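# Unstack the top cup and stand it on the table

## Task

Lift the uppermost cup out of the nested stack and place it upright directly on the table surface, with the remaining cups still nested together and standing.

## Robot and tools

Robot: two arms, left_arm with a left hand and right_arm with a right hand. Each hand has six motors. Bases in the scene frame: left_arm at (+0.056, +0.379, 0) m, right_arm at (-0.041, -0.333, 0) m, each yawed very slightly. Scene frame: origin at table-top height midway between the nominal bases, +z up, +x out over the table, left_arm on the +y side. Image left/right does not match arm names. A camera stand sits behind the arms. Loose objects may occasionally get nudged by something.

Hand point: a point fixed to the palm, 0.15 m out from the wrist flange along the fingers and 0.05 m in front of the palm. Its +z runs along straight fingers, +y out of the palm, +x across the palm away from the thumb (toward the thumb on the left hand). Straight fingers end 0.06-0.07 m past the point and sit 0.06 m behind it along -y. A bracket on the little-finger side of the wrist sticks out up to 0.10 m and can collide. With fingers level the wrist may hang 0.11 m (palm down) to 0.23 m (palm up) below the point and reach the table first. With the thumb swung in front of the palm, thumb and fingers can grasp something 0.035-0.065 m across.

One row = 28 numbers, all in [-1, 1], always both arms: left_arm dx, dy, dz, rx, ry, rz, then left hand thumb_turn, thumb_bend, index, middle, ring, little, force_limit, speed; then the same 14 for right_arm. Pose numbers are offsets, not poses: each arm moves relative to its Hand target as it stood when the action (or move) began, along that arm's own base axes, turning about the Hand target position. 1.0 equals 0.6 m or 180 degrees; rx, ry, rz form a single rotation vector. Every row in an action counts from that same start, so repeating an offset in a later call moves further. Six zeros re-request the current Hand target (use this to resend it or stop drifting). Commanded orientation is clipped to 32 degrees from the measured one each step. If the hand settles short, send the remaining gap as an offset; to stop pressing on something, command a target back past the hand point.

Hand numbers are absolute targets, not offsets: -1 open, +1 closed (thumb_turn +1 = in front of palm, -1 = beside it). force_limit maps -1..+1 to about 0..10 N at the fingertip (0..15 N for the two thumb motors); a closing motor stops there. speed: -1 is near zero, rising to full at +0.48 and staying full above. For a gentle grip close at speed -0.94 or lower. There is no 'unchanged' value: to keep a hand as is, resend the eight numbers of its last executed row (or, if none yet, its hand_measured plus hand_force_limit and hand_speed). To tighten, raise force_limit and send a more-closed target; to loosen, send a more-open one.

Tools:
- execute_actions(actions, cameras): actions is a list of actions; each action is up to 15 rows, one per 1/30 s step, last row held if shorter. Images only when actions is empty or cameras names them (["all"] or names).
- move(target, speed, blend, stop_force, zero, blocking, cameras): target is one 28-number row or a list of up to 15 rows; every row is an offset from the same starting Hand targets. speed in m/s, 0.002-3.6 (default 0.25), one value or one per target; turning limited to twice that in rad/s. blend in metres rounds corners in a list (0 stops at each). stop_force in N, 3-120, ends an arm's path when its wrist sensor feels that much push against its motion; unreliable for light or tipping objects and when the hand rotates; omit it when backing away from a contact. zero (default true) re-zeros the sensor before the move. blocking=false returns after 0.5 s while the move continues (not allowed with stop_force). Total move time caps at 10 s.
- wait(seconds 0-10, cameras), stop(cameras) brakes a running move, zoom_image(camera, region [x0,y0,x1,y1] pixels, at most 504x504) on the newest image, show_instructions(), zero_wrist_force(arm), finished_scene(scene=1) ends irrevocably.

Results: per arm end_effector_position (m) and end_effector_quat_wxyz in that arm's base frame, velocities, Hand target, joint positions and torques, Wrist force/torque along the hand point axes (plus the peak since last shown), hand_measured, hand_stopped_by (moving, target, force, stalled, fault), hand_load_n (positive pushes the finger open; near zero after a lost grip), hand_force_limit, hand_speed. A move adds a 'move:' line: done, off_target, moving, held or fault, and limits=paced or limits=held. 'done' does not prove nothing was touched. Cameras: cam_high, cam_low, cam_left_wrist, cam_right_wrist, each 896x504.

Avoid: knocking the stack, dropping the cup or releasing it while moving, anything leaving the table, and hard hits. An outside force around 150 N or joint torque at its limit (139 N m for the big joints, 26 N m for wrists) freezes that arm for 10 s. Arms touching or squeezing each other can end the run; the clearance check does not cover fingers. Do not route a hand close to its own base; go around it. Avoid long stretched holds or pushing at unreachable poses, which overheat motors. Fast moves overshoot and lag; approach contacts slowly.

Each tool is called after ">>>" by a JSON object that holds its "fn" and its "kwargs".

Reference images:

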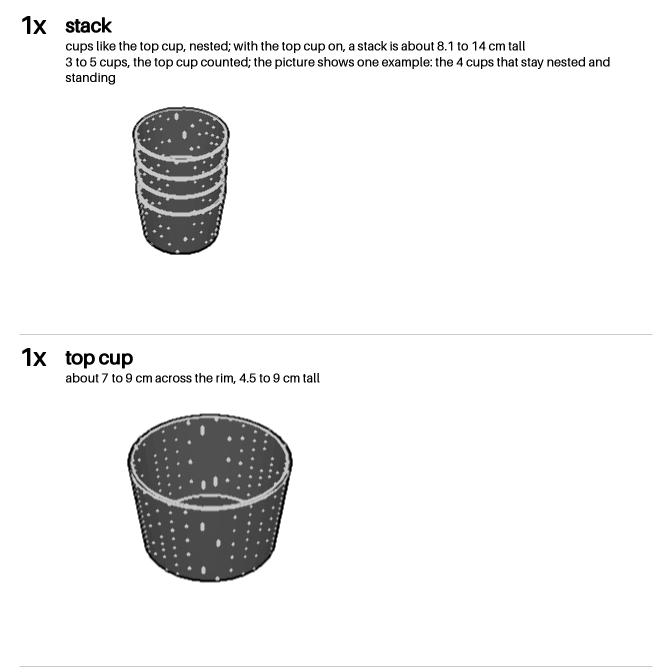

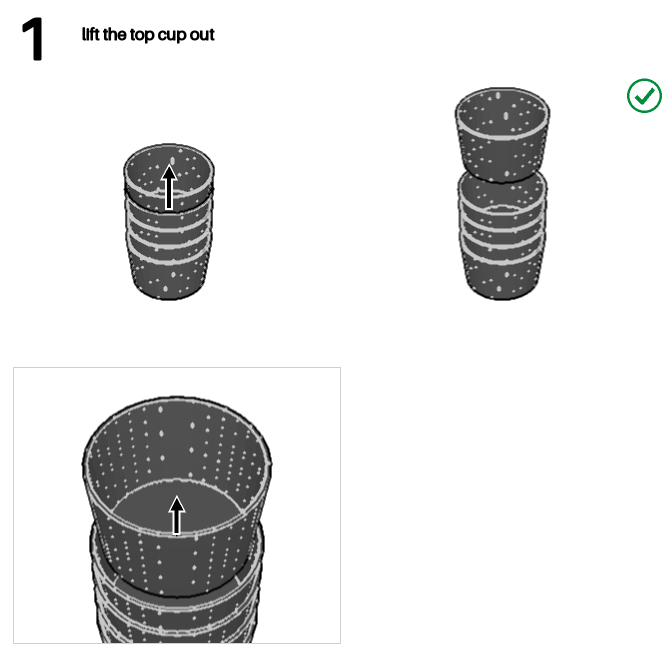

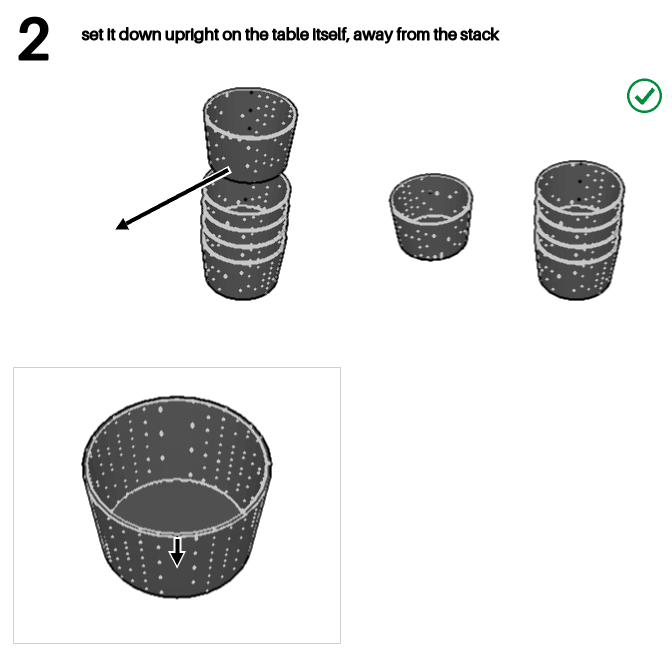

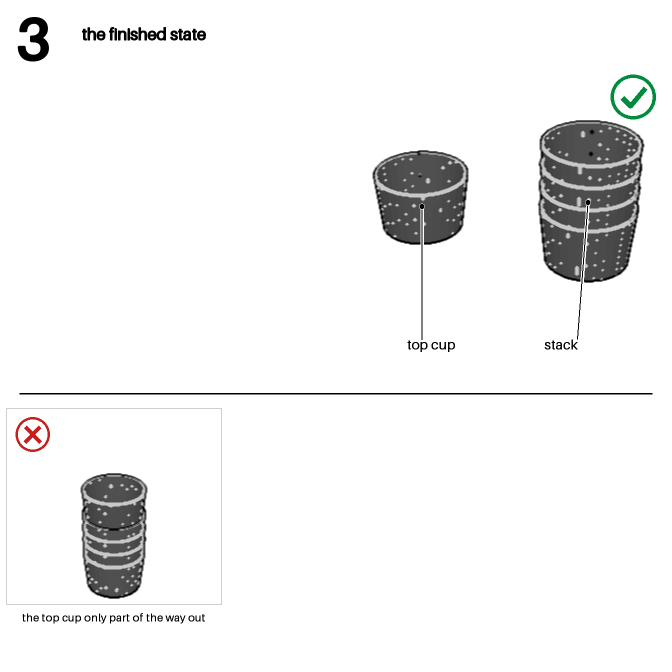

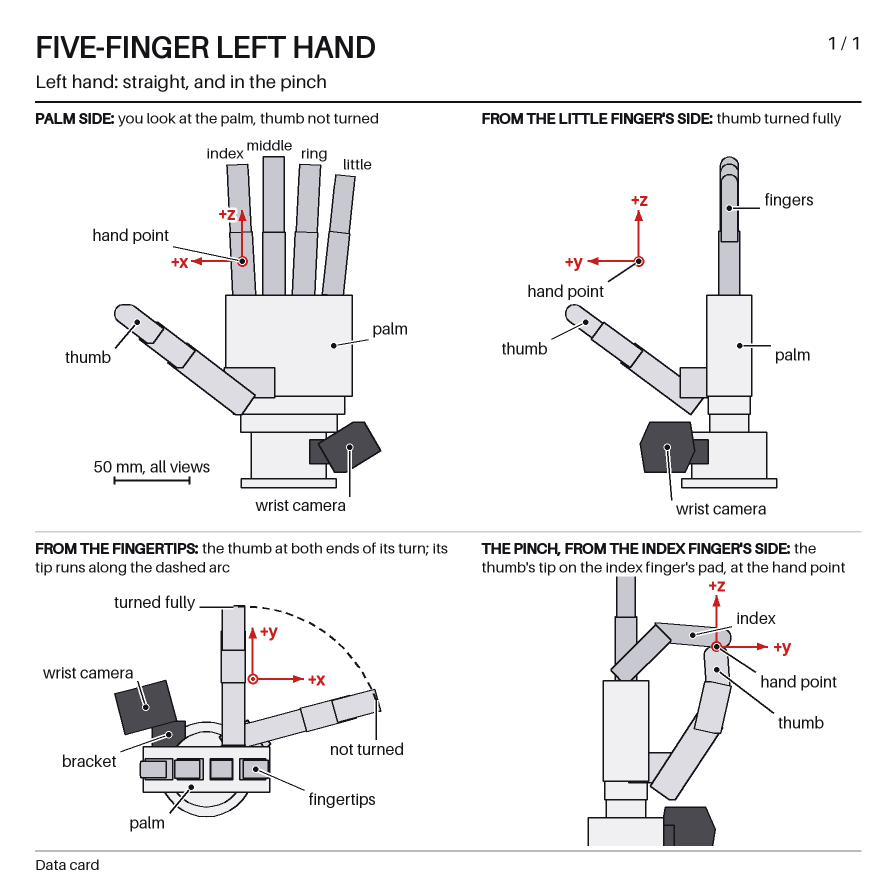

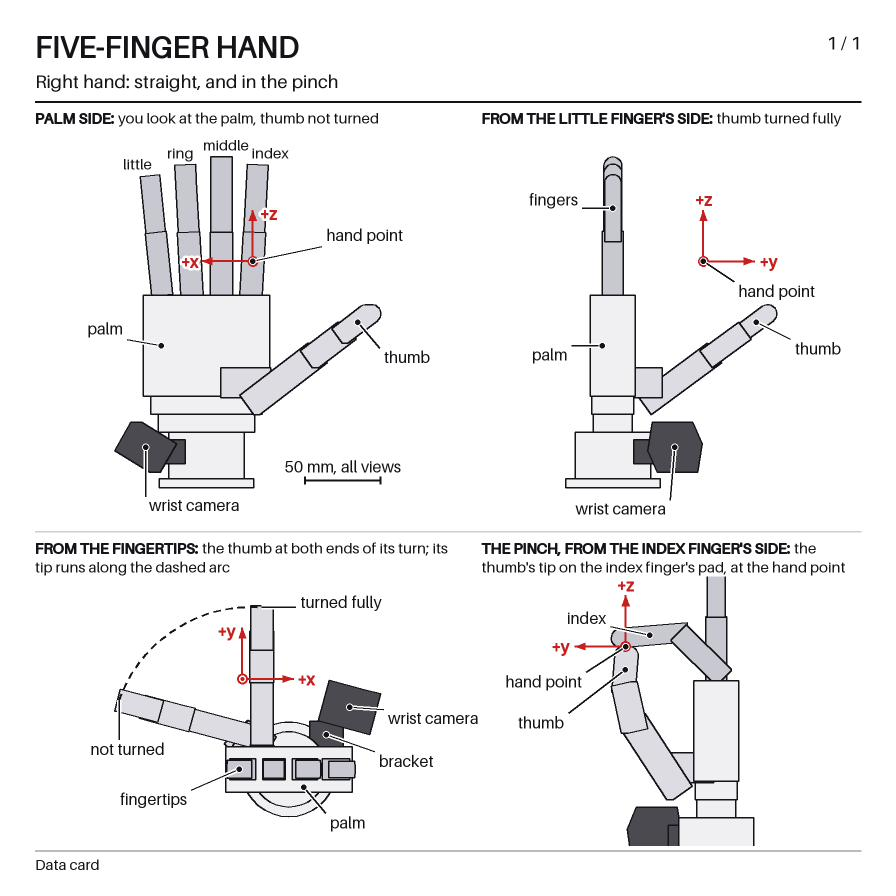

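## Session

>>> {"fn": "execute_actions", "kwargs": {"actions": []}}

Scene clock: 0.00 s.
left_arm: end_effector_position=(+0.4818, -0.0121, +0.3391) hand_measured=(-1.000, -1.000, -1.000, -1.000, -1.000, -1.000) hand_load_n=(+0.0, -0.5, +0.0, +0.0, +0.0, +0.0) hand_stopped_by=(target, target, target, target, target, target) hand_force_limit=0.00 hand_speed=-0.80 end_effector_quat_wxyz=(+0.721, +0.693, -0.013, -0.019) | right_arm: end_effector_position=(+0.6323, -0.4521, +0.1158) hand_measured=(-1.000, -1.000, -1.000, -1.000, -1.000, -1.000) hand_load_n=(+0.0, +0.0, -0.5, +0.0, +0.0, +0.0) hand_stopped_by=(target, target, target, target, target, target) hand_force_limit=0.00 hand_speed=-0.80 end_effector_quat_wxyz=(-0.085, -0.463, +0.754, -0.458)
Joint positions: left_arm=[3.875 -2.26 -1.839 0.901 -0.78 3.175] | right_arm=[-0.66 -0.735 0.885 0.525 2.012 -3.548]
Joint velocities: within noise
Joint torques (N m): no reading
Wrist force (N): no reading
Wrist torque (N m): no reading
Wrist force, peak (N): no reading
Hand target: left_arm +0.4818, -0.0121, +0.3391; +0.721, +0.693, -0.013, -0.019 | right_arm +0.6323, -0.4521, +0.1158; -0.085, -0.463, +0.754, -0.458

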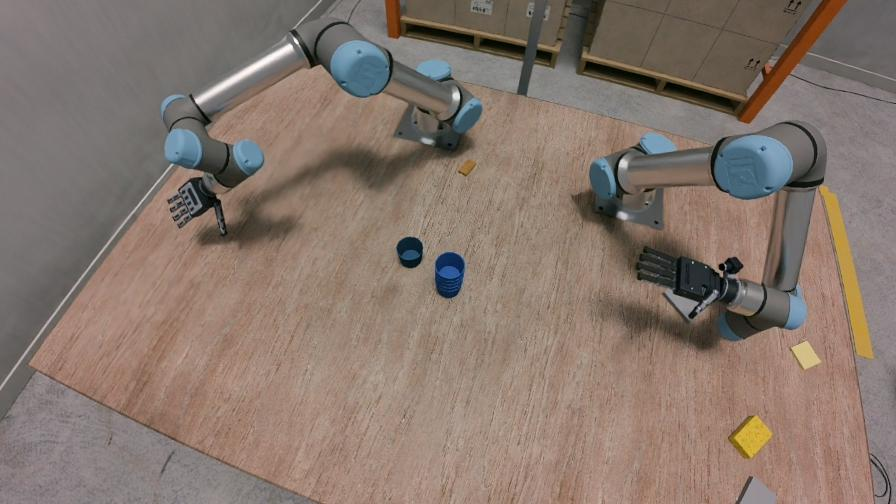

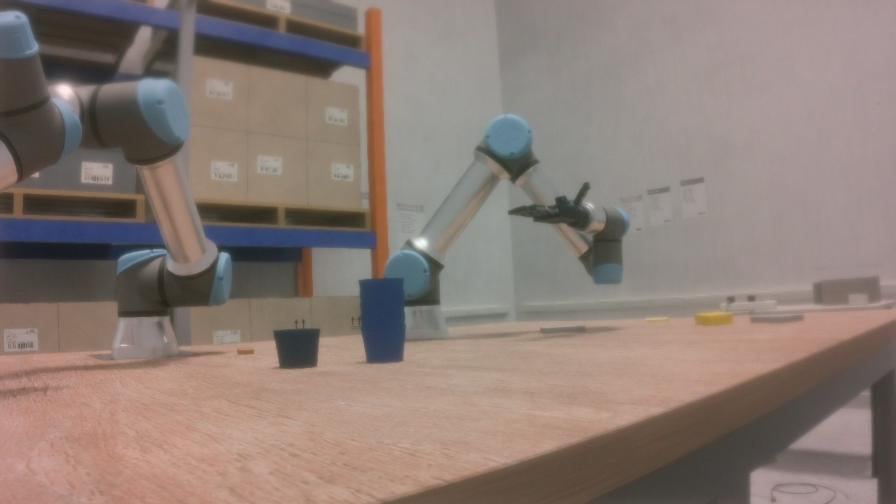

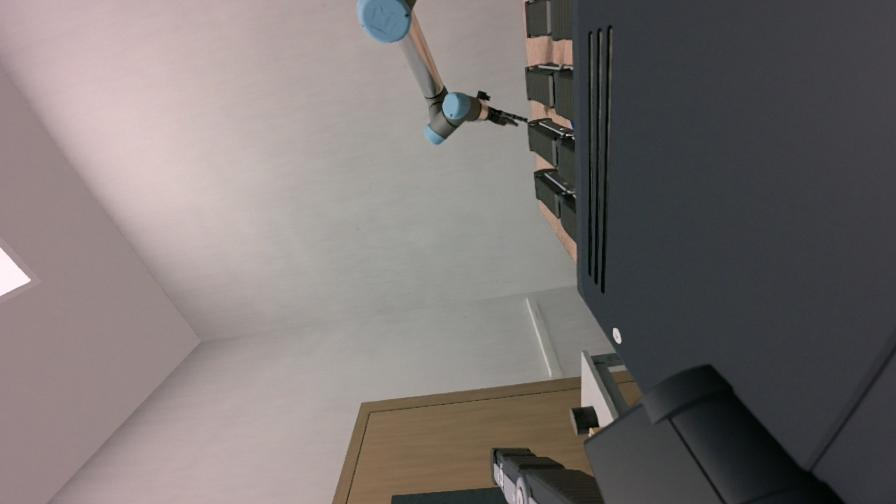

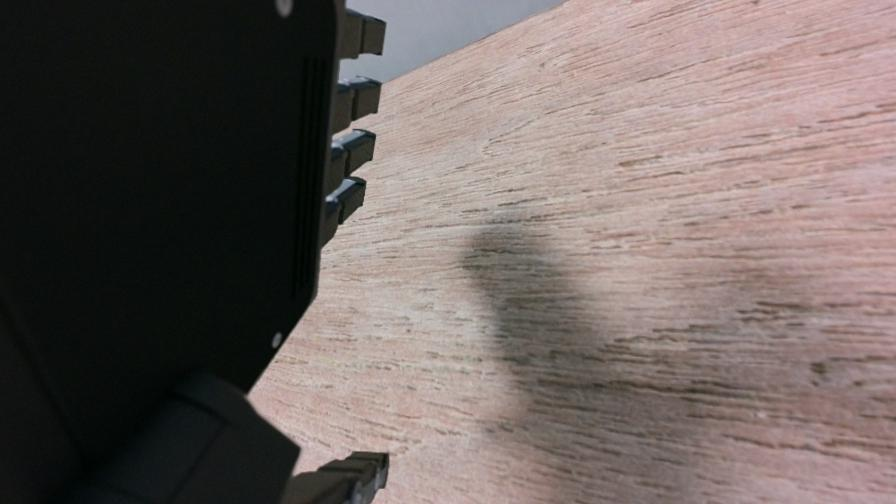

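>>> {"fn": "zoom_image", "kwargs": {"camera": "cam_high", "region": [370, 210, 520, 320]}}

>>> {"fn": "zoom_image", "kwargs": {"camera": "cam_low", "region": [240, 250, 460, 390]}}

>>> {"fn": "zoom_image", "kwargs": {"camera": "cam_high", "region": [560, 120, 840, 370]}}

>>> {"fn": "zoom_image", "kwargs": {"camera": "cam_high", "region": [140, 20, 500, 260]}}

Scaled by 3.360 from the camera's 896x504 image, which has a finer 1280x720 frame.

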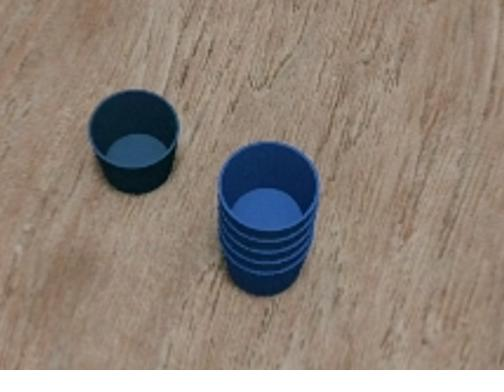

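Scaled by 2.291 from the camera's 896x504 image, which has a finer 1280x720 frame.

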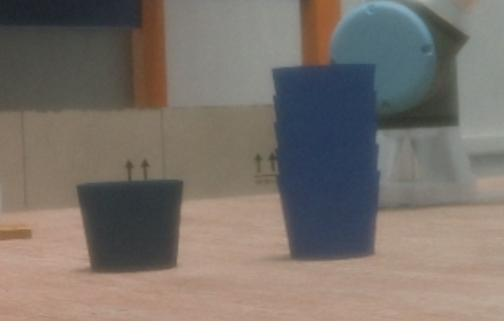

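Scaled by 1.800 from the camera's 896x504 image, which has a finer 1280x720 frame.

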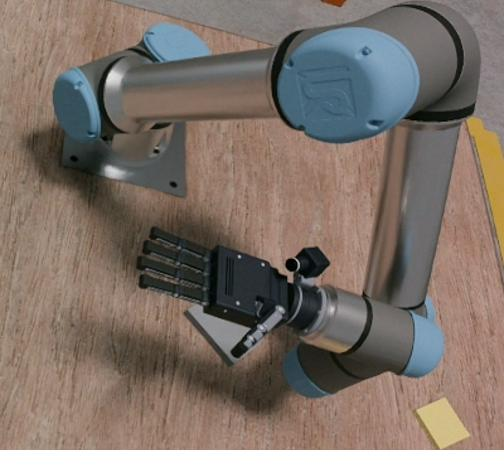

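Scaled by 1.400 from the camera's 896x504 image, which has a finer 1280x720 frame.

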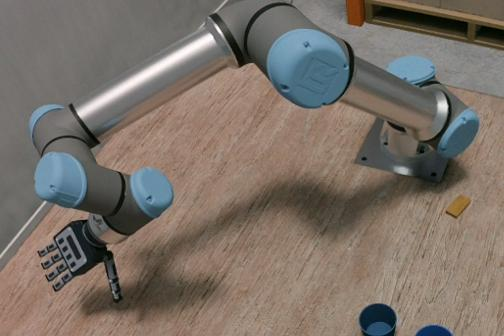

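>>> {"fn": "move", "kwargs": {"target": [[-0.053,-0.313,0.018,-0.1817,0.4815,0.0957,1,-0.4,0,0,-1,-1,0,0.2,0,0,0,0,0,0,-1,-1,-1,-1,-1,-1,0,-0.8],[-0.0755,-0.6948,-0.115,0.3307,-0.8762,-0.174,1,-0.4,0,0,-1,-1,0,0.2,0,0,0,0,0,0,-1,-1,-1,-1,-1,-1,0,-0.8]], "blend": [0.08,0], "speed": 0.5, "cameras": ["all"]}}

Scene clock: 12.60 s.
left_arm: end_effector_position=(+0.4364, -0.4291, +0.2701) hand_measured=(+1.000, -0.400, +0.000, +0.000, -1.000, -1.000) hand_load_n=(+0.0, +0.0, +0.0, +0.0, +0.0, +0.0) hand_stopped_by=(target, target, target, target, target, target) hand_force_limit=0.00 hand_speed=0.20 end_effector_quat_wxyz=(+0.202, -0.316, +0.782, -0.498) | right_arm: end_effector_position=(+0.6323, -0.4521, +0.1158) hand_measured=(-1.000, -1.000, -1.000, -1.000, -1.000, -1.000) hand_load_n=(+0.0, +0.0, +0.0, +0.0, +0.0, +0.0) hand_stopped_by=(target, target, target, target, target, target) hand_force_limit=0.00 hand_speed=-0.80 end_effector_quat_wxyz=(-0.085, -0.463, +0.754, -0.458)
Joint positions: left_arm=[2.78 -1.688 -1.621 -3.449 -1.174 3.339] | right_arm=[-0.66 -0.735 0.885 0.525 2.012 -3.548]
Joint torques (N m): left_arm=[13.56 27.4 8.87 0.95 1.58 -0.24] | right_arm=[-0.15 -54.26 -18.42 0.51 0.59 -0.08]
Wrist force (N): left_arm=[0.6 -1.8 0.3] | right_arm=[-0.1 0.1 0.0]
Wrist torque (N m): left_arm=[0.20 -0.10 0.09] | right_arm=[0.02 0.02 0.00]
Wrist force, peak (N): left_arm=[0.0 -2.9 0.5] | right_arm=[-0.4 0.0 -0.1]
Hand target: left_arm +0.4365, -0.4290, +0.2701; +0.202, -0.316, +0.782, -0.498 | right_arm +0.6323, -0.4521, +0.1158; -0.085, -0.463, +0.754, -0.458
Off the commanded pose: left_arm 0.000 m, 0 deg | right_arm 0.000 m, 0 deg.
move: done

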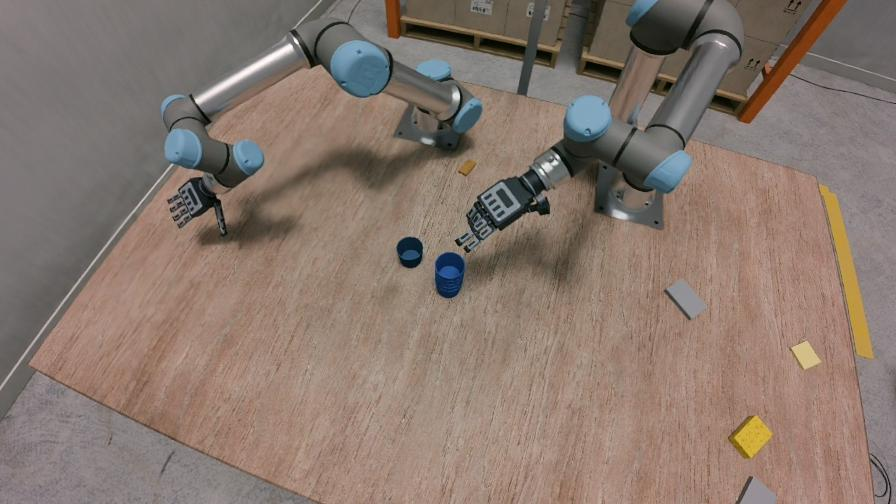

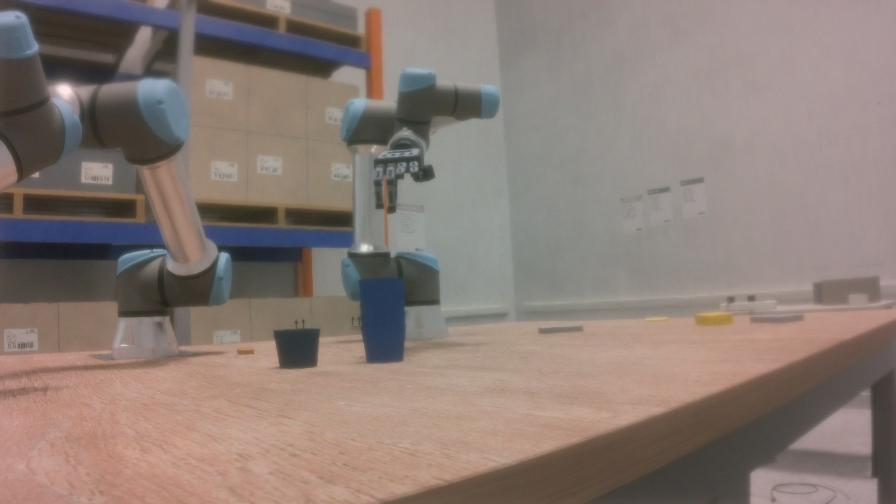

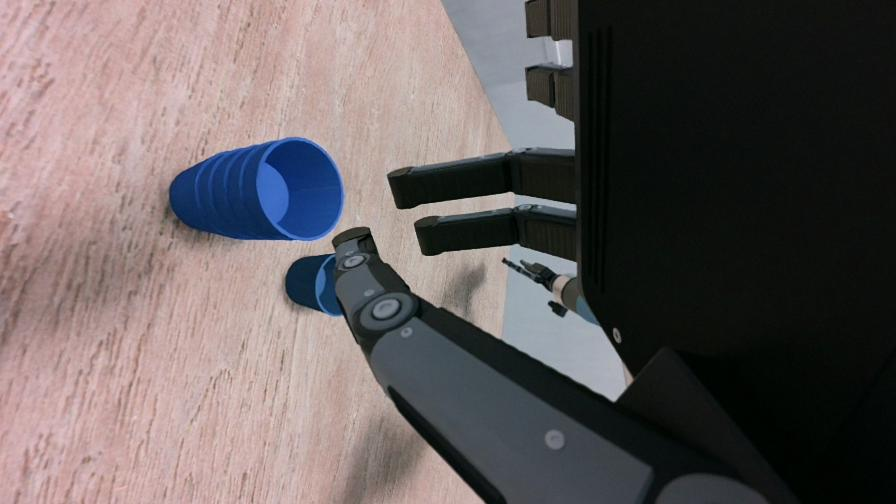

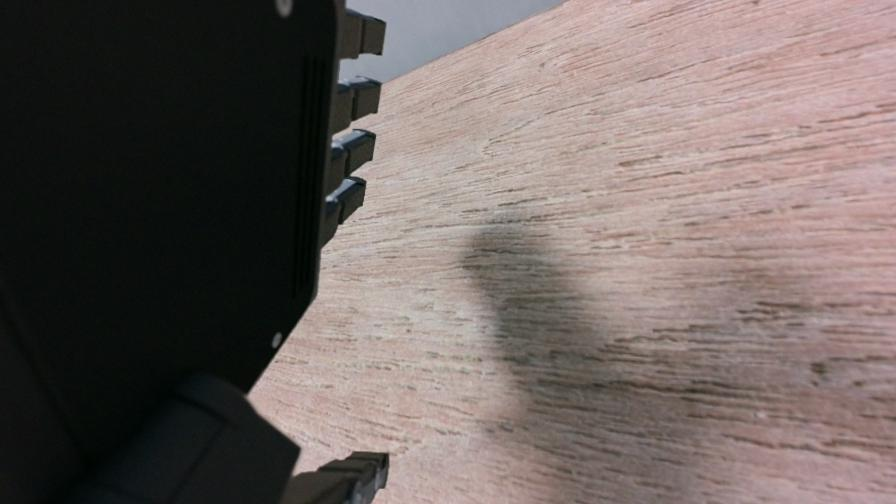

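>>> {"fn": "zoom_image", "kwargs": {"camera": "cam_high", "region": [420, 160, 560, 310]}}

>>> {"fn": "zoom_image", "kwargs": {"camera": "cam_low", "region": [320, 120, 480, 380]}}

>>> {"fn": "zoom_image", "kwargs": {"camera": "cam_left_wrist", "region": [140, 110, 600, 360]}}

Scaled by 3.360 from the camera's 896x504 image, which has a finer 1280x720 frame.

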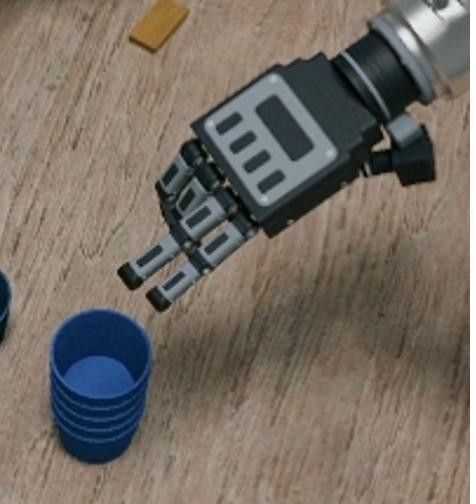

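Scaled by 1.938 from the camera's 896x504 image, which has a finer 1280x720 frame.

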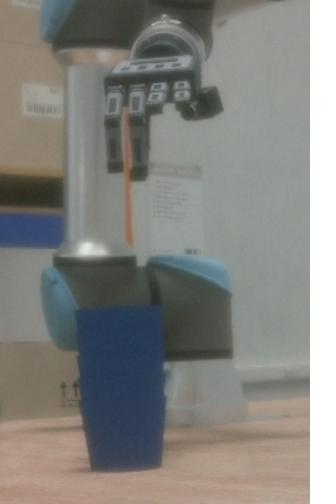

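Scaled by 1.096 from the camera's 896x504 image, which has a finer 1280x720 frame.

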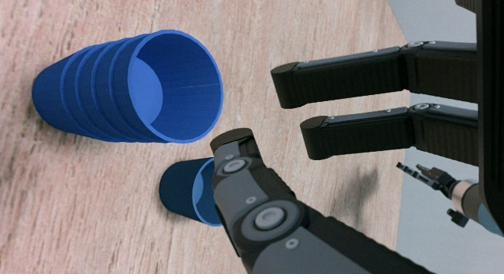

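>>> {"fn": "move", "kwargs": {"target": [-0.0463,0.048,-0.183,0,0,0,1,-0.4,0,0,-1,-1,0,0.2,0,0,0,0,0,0,-1,-1,-1,-1,-1,-1,0,-0.8], "speed": 0.2, "cameras": ["cam_high","cam_low","cam_left_wrist"]}}

>>> {"fn": "zoom_image", "kwargs": {"camera": "cam_high", "region": [420, 180, 540, 310]}}

>>> {"fn": "zoom_image", "kwargs": {"camera": "cam_low", "region": [320, 180, 480, 380]}}

>>> {"fn": "zoom_image", "kwargs": {"camera": "cam_left_wrist", "region": [140, 60, 600, 360]}}

Scene clock: 14.93 s.
left_arm: end_effector_position=(+0.4087, -0.4001, +0.1602) hand_measured=(+1.000, -0.400, +0.000, +0.000, -1.000, -1.000) hand_load_n=(+0.0, +0.0, +0.0, +0.0, +0.0, +0.0) hand_stopped_by=(target, target, target, target, target, target) hand_force_limit=0.00 hand_speed=0.20 end_effector_quat_wxyz=(+0.202, -0.316, +0.782, -0.498) | right_arm: end_effector_position=(+0.6323, -0.4521, +0.1158) hand_measured=(-1.000, -1.000, -1.000, -1.000, -1.000, -1.000) hand_load_n=(+0.0, +0.0, +0.0, +0.0, +0.0, +0.0) hand_stopped_by=(target, target, target, target, target, target) hand_force_limit=0.00 hand_speed=-0.80 end_effector_quat_wxyz=(-0.085, -0.463, +0.754, -0.458)
Joint positions: left_arm=[2.829 -1.677 -1.932 -3.161 -1.131 3.363] | right_arm=[-0.66 -0.735 0.885 0.525 2.012 -3.548]
Joint torques (N m): left_arm=[-12.08 33.72 20.49 1.1 -1.32 -2.51] | right_arm=[-0.44 -53.94 -18.37 0.6 0.55 -0.23]
Wrist force (N): left_arm=[0.4 -1.7 0.1] | right_arm=[0.0 -0.1 -0.1]
Wrist torque (N m): left_arm=[0.22 -0.10 0.10] | right_arm=[-0.01 0.01 -0.01]
Wrist force, peak (N): left_arm=[0.1 -3.7 -0.2] | right_arm=[-0.3 -0.1 -0.1]
Hand target: left_arm +0.4087, -0.4002, +0.1603; +0.202, -0.316, +0.782, -0.498 | right_arm +0.6323, -0.4521, +0.1158; -0.085, -0.463, +0.754, -0.458
Off the commanded pose: left_arm 0.000 m, 0 deg | right_arm 0.000 m, 0 deg.
move: done
Images, in order (width x height): cam_high 896x504, cam_low 896x504, cam_left_wrist 896x504.

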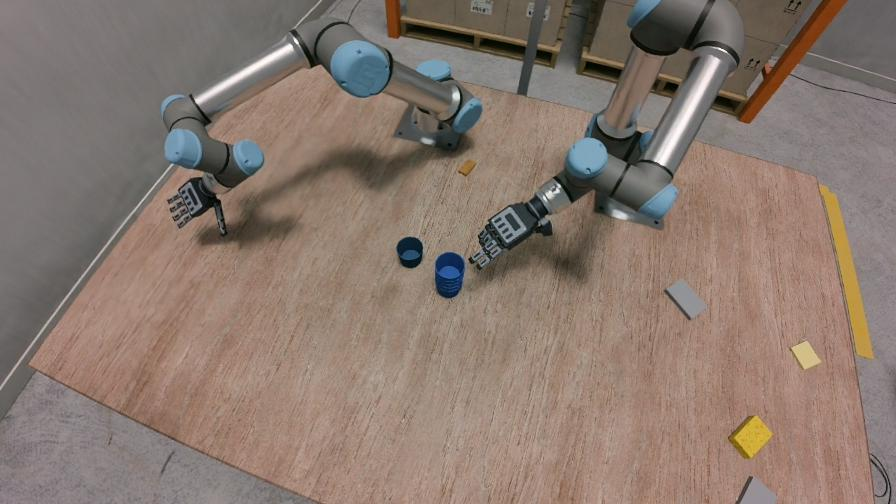

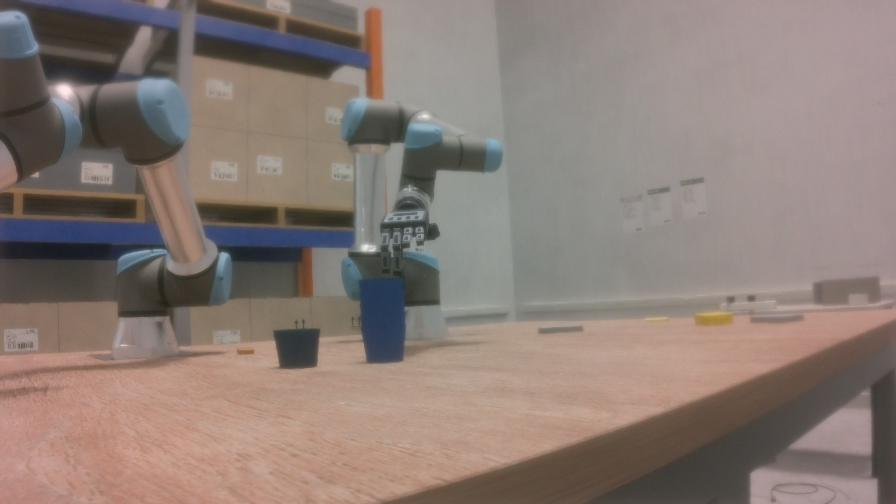

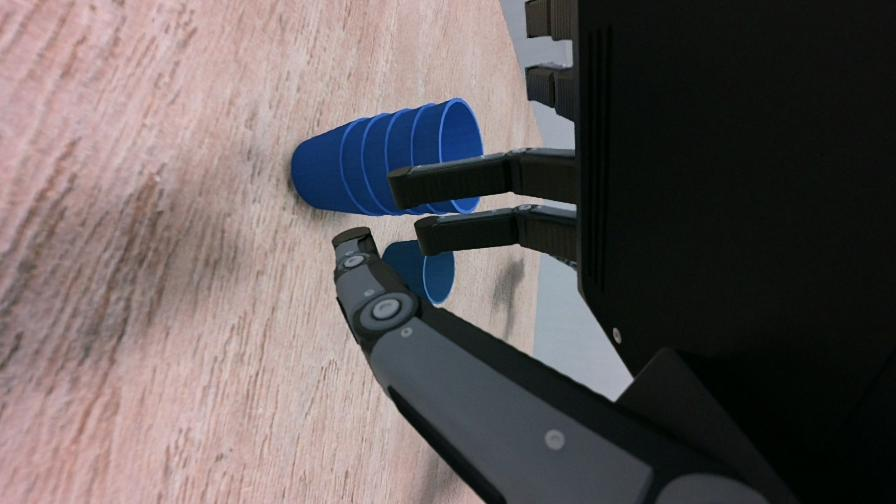

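Scaled by 3.877 from the camera's 896x504 image, which has a finer 1280x720 frame.

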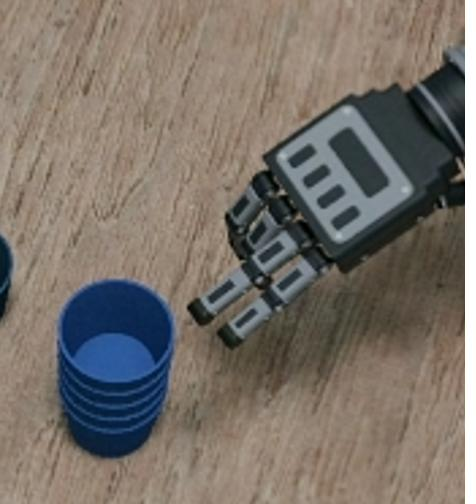

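Scaled by 2.520 from the camera's 896x504 image, which has a finer 1280x720 frame.

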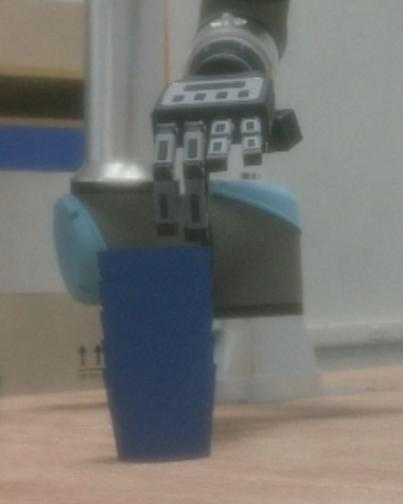

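Scaled by 1.096 from the camera's 896x504 image, which has a finer 1280x720 frame.

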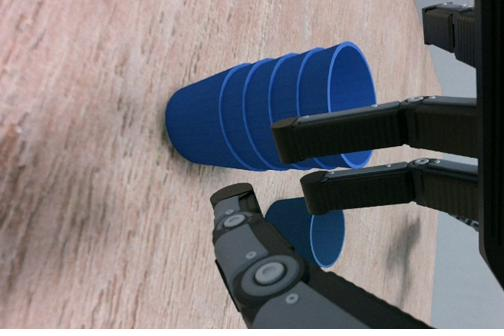

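>>> {"fn": "move", "kwargs": {"target": [[0,0,0.05,0,0,0,1,-0.4,0,0,-1,-1,0,0.2,0,0,0,0,0,0,-1,-1,-1,-1,-1,-1,0,-0.8],[0.032,-0.0618,0.05,0,0,0,1,-0.4,0,0,-1,-1,0,0.2,0,0,0,0,0,0,-1,-1,-1,-1,-1,-1,0,-0.8]], "speed": 0.15, "blend": [0.01,0], "cameras": ["cam_high","cam_low","cam_left_wrist"]}}

>>> {"fn": "zoom_image", "kwargs": {"camera": "cam_high", "region": [420, 200, 520, 310]}}

>>> {"fn": "zoom_image", "kwargs": {"camera": "cam_low", "region": [340, 200, 440, 370]}}

>>> {"fn": "zoom_image", "kwargs": {"camera": "cam_left_wrist", "region": [140, 60, 600, 360]}}

Scene clock: 18.23 s.
left_arm: end_effector_position=(+0.4278, -0.4373, +0.1903) hand_measured=(+1.000, -0.400, +0.000, +0.000, -1.000, -1.000) hand_load_n=(-0.5, +0.0, +0.0, +0.0, +0.0, +0.0) hand_stopped_by=(target, target, target, target, target, target) hand_force_limit=0.00 hand_speed=0.20 end_effector_quat_wxyz=(+0.202, -0.316, +0.782, -0.498) | right_arm: end_effector_position=(+0.6323, -0.4521, +0.1158) hand_measured=(-1.000, -1.000, -1.000, -1.000, -1.000, -1.000) hand_load_n=(+0.0, +0.0, +0.0, +0.0, +0.0, +0.0) hand_stopped_by=(target, target, target, target, target, target) hand_force_limit=0.00 hand_speed=-0.80 end_effector_quat_wxyz=(-0.085, -0.463, +0.754, -0.458)
Joint positions: left_arm=[2.752 -1.735 -1.778 -3.24 -1.199 3.325] | right_arm=[-0.66 -0.735 0.885 0.525 2.012 -3.548]
Joint torques (N m): left_arm=[9.66 26.62 11.11 1.2 0.63 2.26] | right_arm=[-0.78 -54.1 -18.18 0.79 0.54 -0.07]
Wrist force (N): left_arm=[0.4 -1.9 0.1] | right_arm=[0.0 -0.1 -0.1]
Wrist torque (N m): left_arm=[0.19 -0.09 0.14] | right_arm=[-0.01 0.00 -0.01]
Wrist force, peak (N): left_arm=[-0.1 -2.6 -1.5] | right_arm=[-0.1 -0.3 -0.1]
Hand target: left_arm +0.4279, -0.4373, +0.1903; +0.202, -0.316, +0.782, -0.498 | right_arm +0.6323, -0.4521, +0.1158; -0.085, -0.463, +0.754, -0.458
Off the commanded pose: left_arm 0.000 m, 0 deg | right_arm 0.000 m, 0 deg.
move: done
Images, in order (width x height): cam_high 896x504, cam_low 896x504, cam_left_wrist 896x504.

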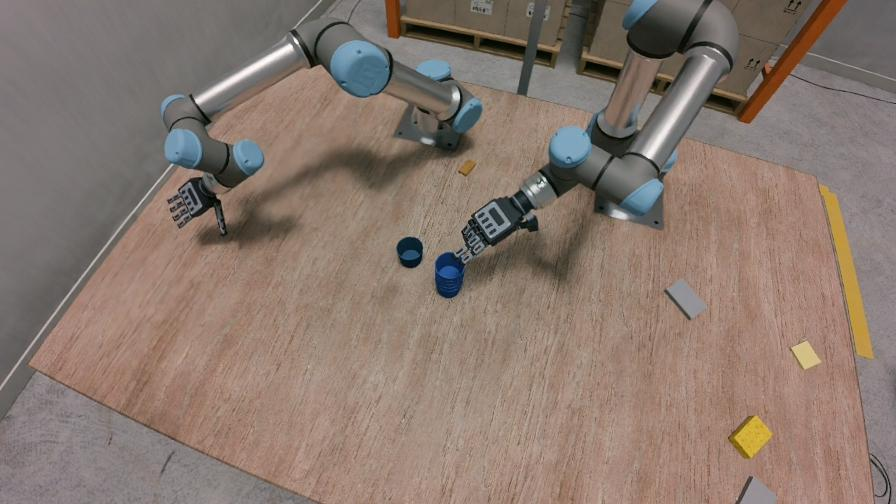

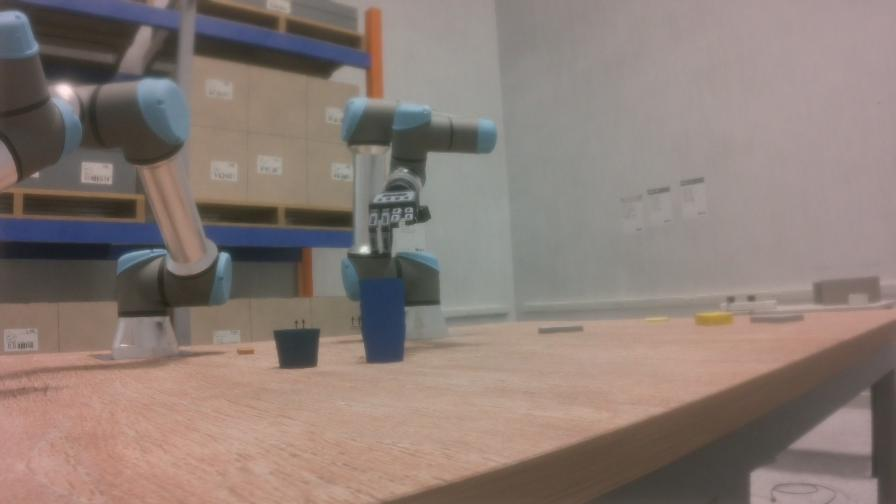

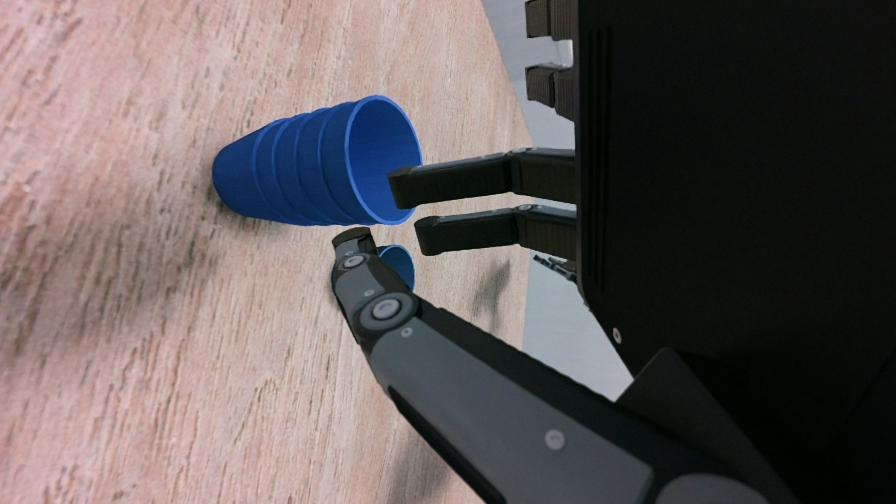

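Scaled by 4.582 from the camera's 896x504 image, which has a finer 1280x720 frame.

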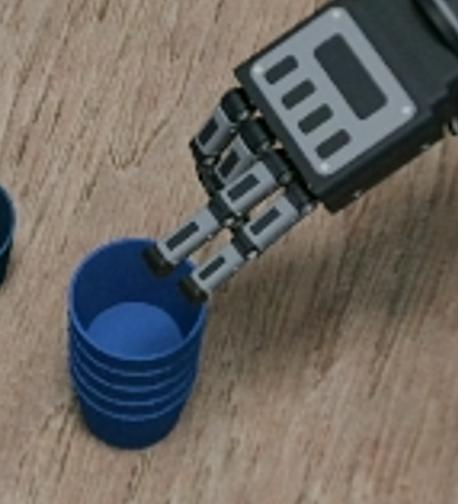

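Scaled by 2.965 from the camera's 896x504 image, which has a finer 1280x720 frame.

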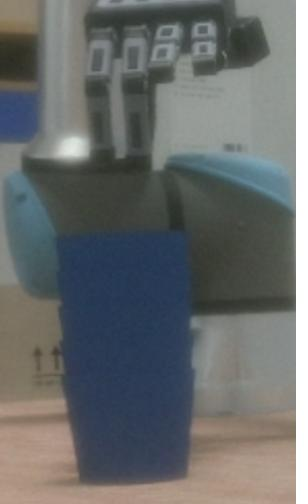

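Scaled by 1.096 from the camera's 896x504 image, which has a finer 1280x720 frame.

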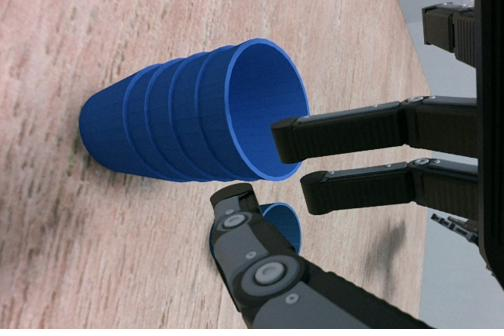

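>>> {"fn": "zoom_image", "kwargs": {"camera": "cam_high", "region": [440, 190, 520, 280]}}

>>> {"fn": "zoom_image", "kwargs": {"camera": "cam_low", "region": [350, 180, 440, 290]}}

Scaled by 5.600 from the camera's 896x504 image, which has a finer 1280x720 frame.

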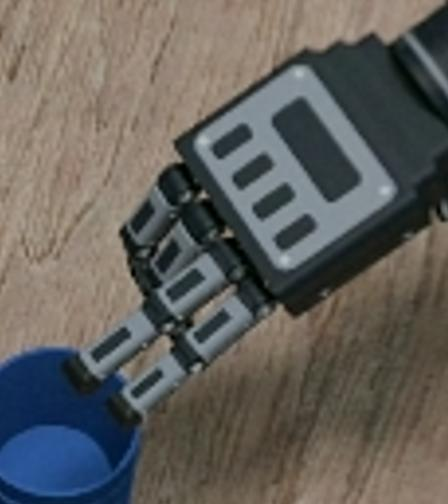

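Scaled by 4.582 from the camera's 896x504 image, which has a finer 1280x720 frame.

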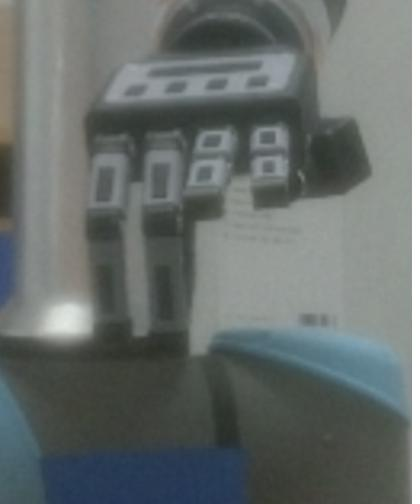

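>>> {"fn": "move", "kwargs": {"target": [0.0352,-0.0123,-0.0333,0,0,0,1,-0.4,0,0,-1,-1,0,0.2,0,0,0,0,0,0,-1,-1,-1,-1,-1,-1,0,-0.8], "speed": 0.1, "cameras": ["cam_high","cam_low","cam_left_wrist"]}}

>>> {"fn": "zoom_image", "kwargs": {"camera": "cam_high", "region": [420, 200, 520, 310]}}

>>> {"fn": "zoom_image", "kwargs": {"camera": "cam_low", "region": [340, 210, 440, 310]}}

>>> {"fn": "zoom_image", "kwargs": {"camera": "cam_left_wrist", "region": [200, 80, 540, 320]}}

Scene clock: 25.47 s.
left_arm: end_effector_position=(+0.4492, -0.4447, +0.1704) hand_measured=(+1.000, -0.400, +0.000, +0.000, -1.000, -1.000) hand_load_n=(+0.0, +0.0, +0.0, +0.0, +0.0, +0.0) hand_stopped_by=(target, target, target, target, target, target) hand_force_limit=0.00 hand_speed=0.20 end_effector_quat_wxyz=(+0.202, -0.316, +0.782, -0.498) | right_arm: end_effector_position=(+0.6323, -0.4521, +0.1158) hand_measured=(-1.000, -1.000, -1.000, -1.000, -1.000, -1.000) hand_load_n=(+0.0, +0.0, +0.0, +0.0, +0.0, +0.0) hand_stopped_by=(target, target, target, target, target, target) hand_force_limit=0.00 hand_speed=-0.80 end_effector_quat_wxyz=(-0.085, -0.463, +0.754, -0.458)
Joint positions: left_arm=[2.755 -1.802 -1.751 -3.201 -1.197 3.326] | right_arm=[-0.66 -0.735 0.885 0.525 2.012 -3.548]
Joint torques (N m): left_arm=[5.41 39.51 4.52 -1.23 0.35 1.68] | right_arm=[-0.83 -54.26 -18.31 0.92 0.53 -0.1]
Wrist force (N): left_arm=[0.4 -2.2 0.2] | right_arm=[-0.1 -0.1 0.2]
Wrist torque (N m): left_arm=[0.16 -0.08 0.10] | right_arm=[-0.03 0.01 -0.01]
Wrist force, peak (N): left_arm=[0.6 -2.1 -0.1] | right_arm=[-0.3 -0.1 -0.1]
Hand target: left_arm +0.4490, -0.4447, +0.1703; +0.202, -0.316, +0.782, -0.498 | right_arm +0.6323, -0.4521, +0.1158; -0.085, -0.463, +0.754, -0.458
Off the commanded pose: left_arm 0.000 m, 0 deg | right_arm 0.000 m, 0 deg.
move: done
Images, in order (width x height): cam_high 896x504, cam_low 896x504, cam_left_wrist 896x504.

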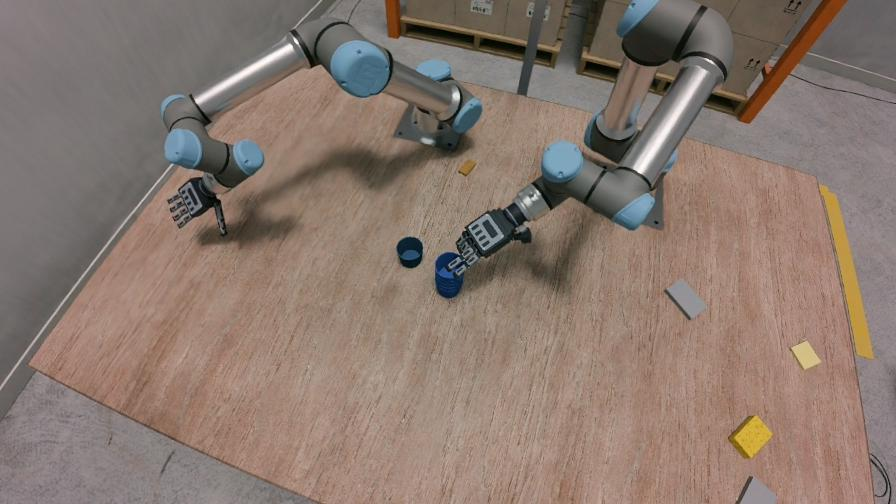

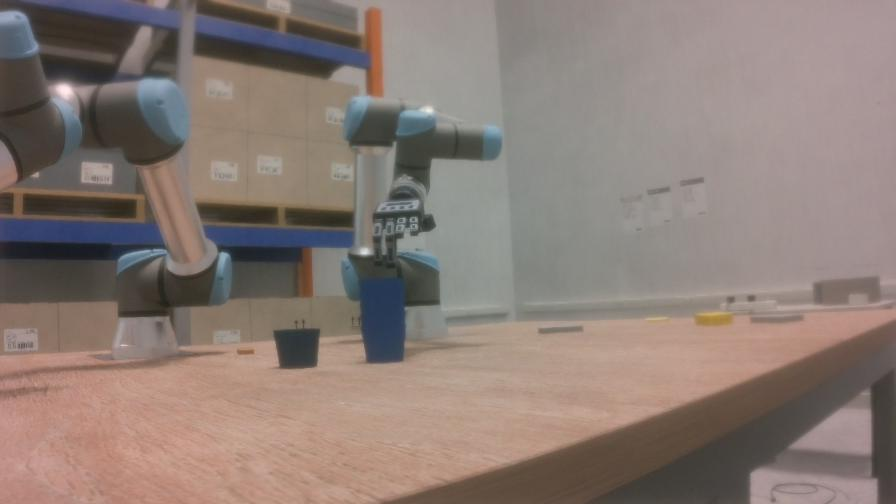

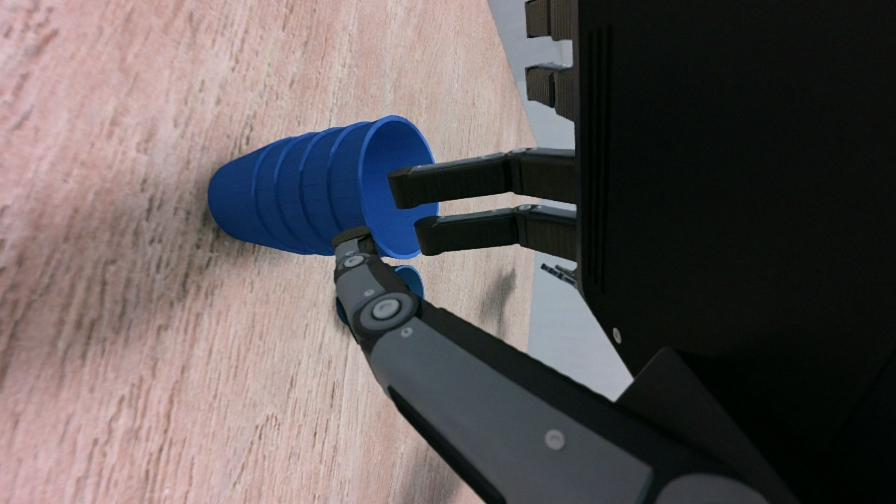

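Scaled by 4.582 from the camera's 896x504 image, which has a finer 1280x720 frame.

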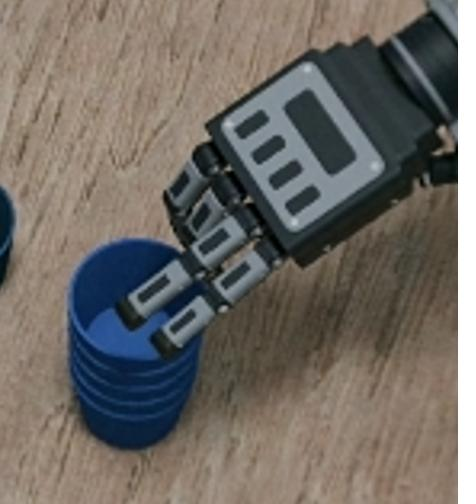

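Scaled by 5.040 from the camera's 896x504 image, which has a finer 1280x720 frame.

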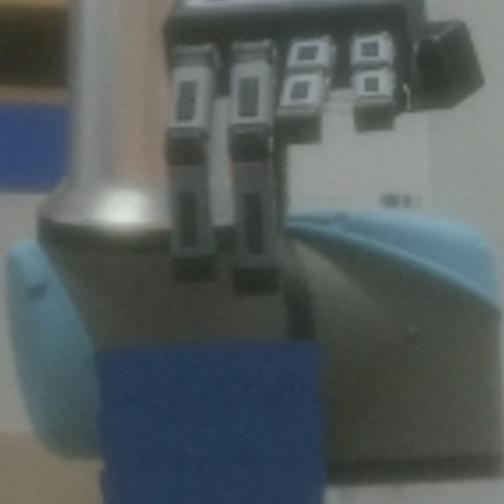

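Scaled by 1.482 from the camera's 896x504 image, which has a finer 1280x720 frame.

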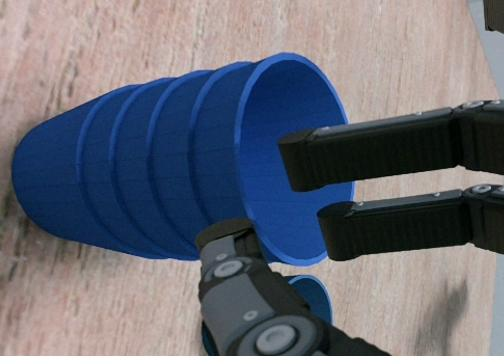

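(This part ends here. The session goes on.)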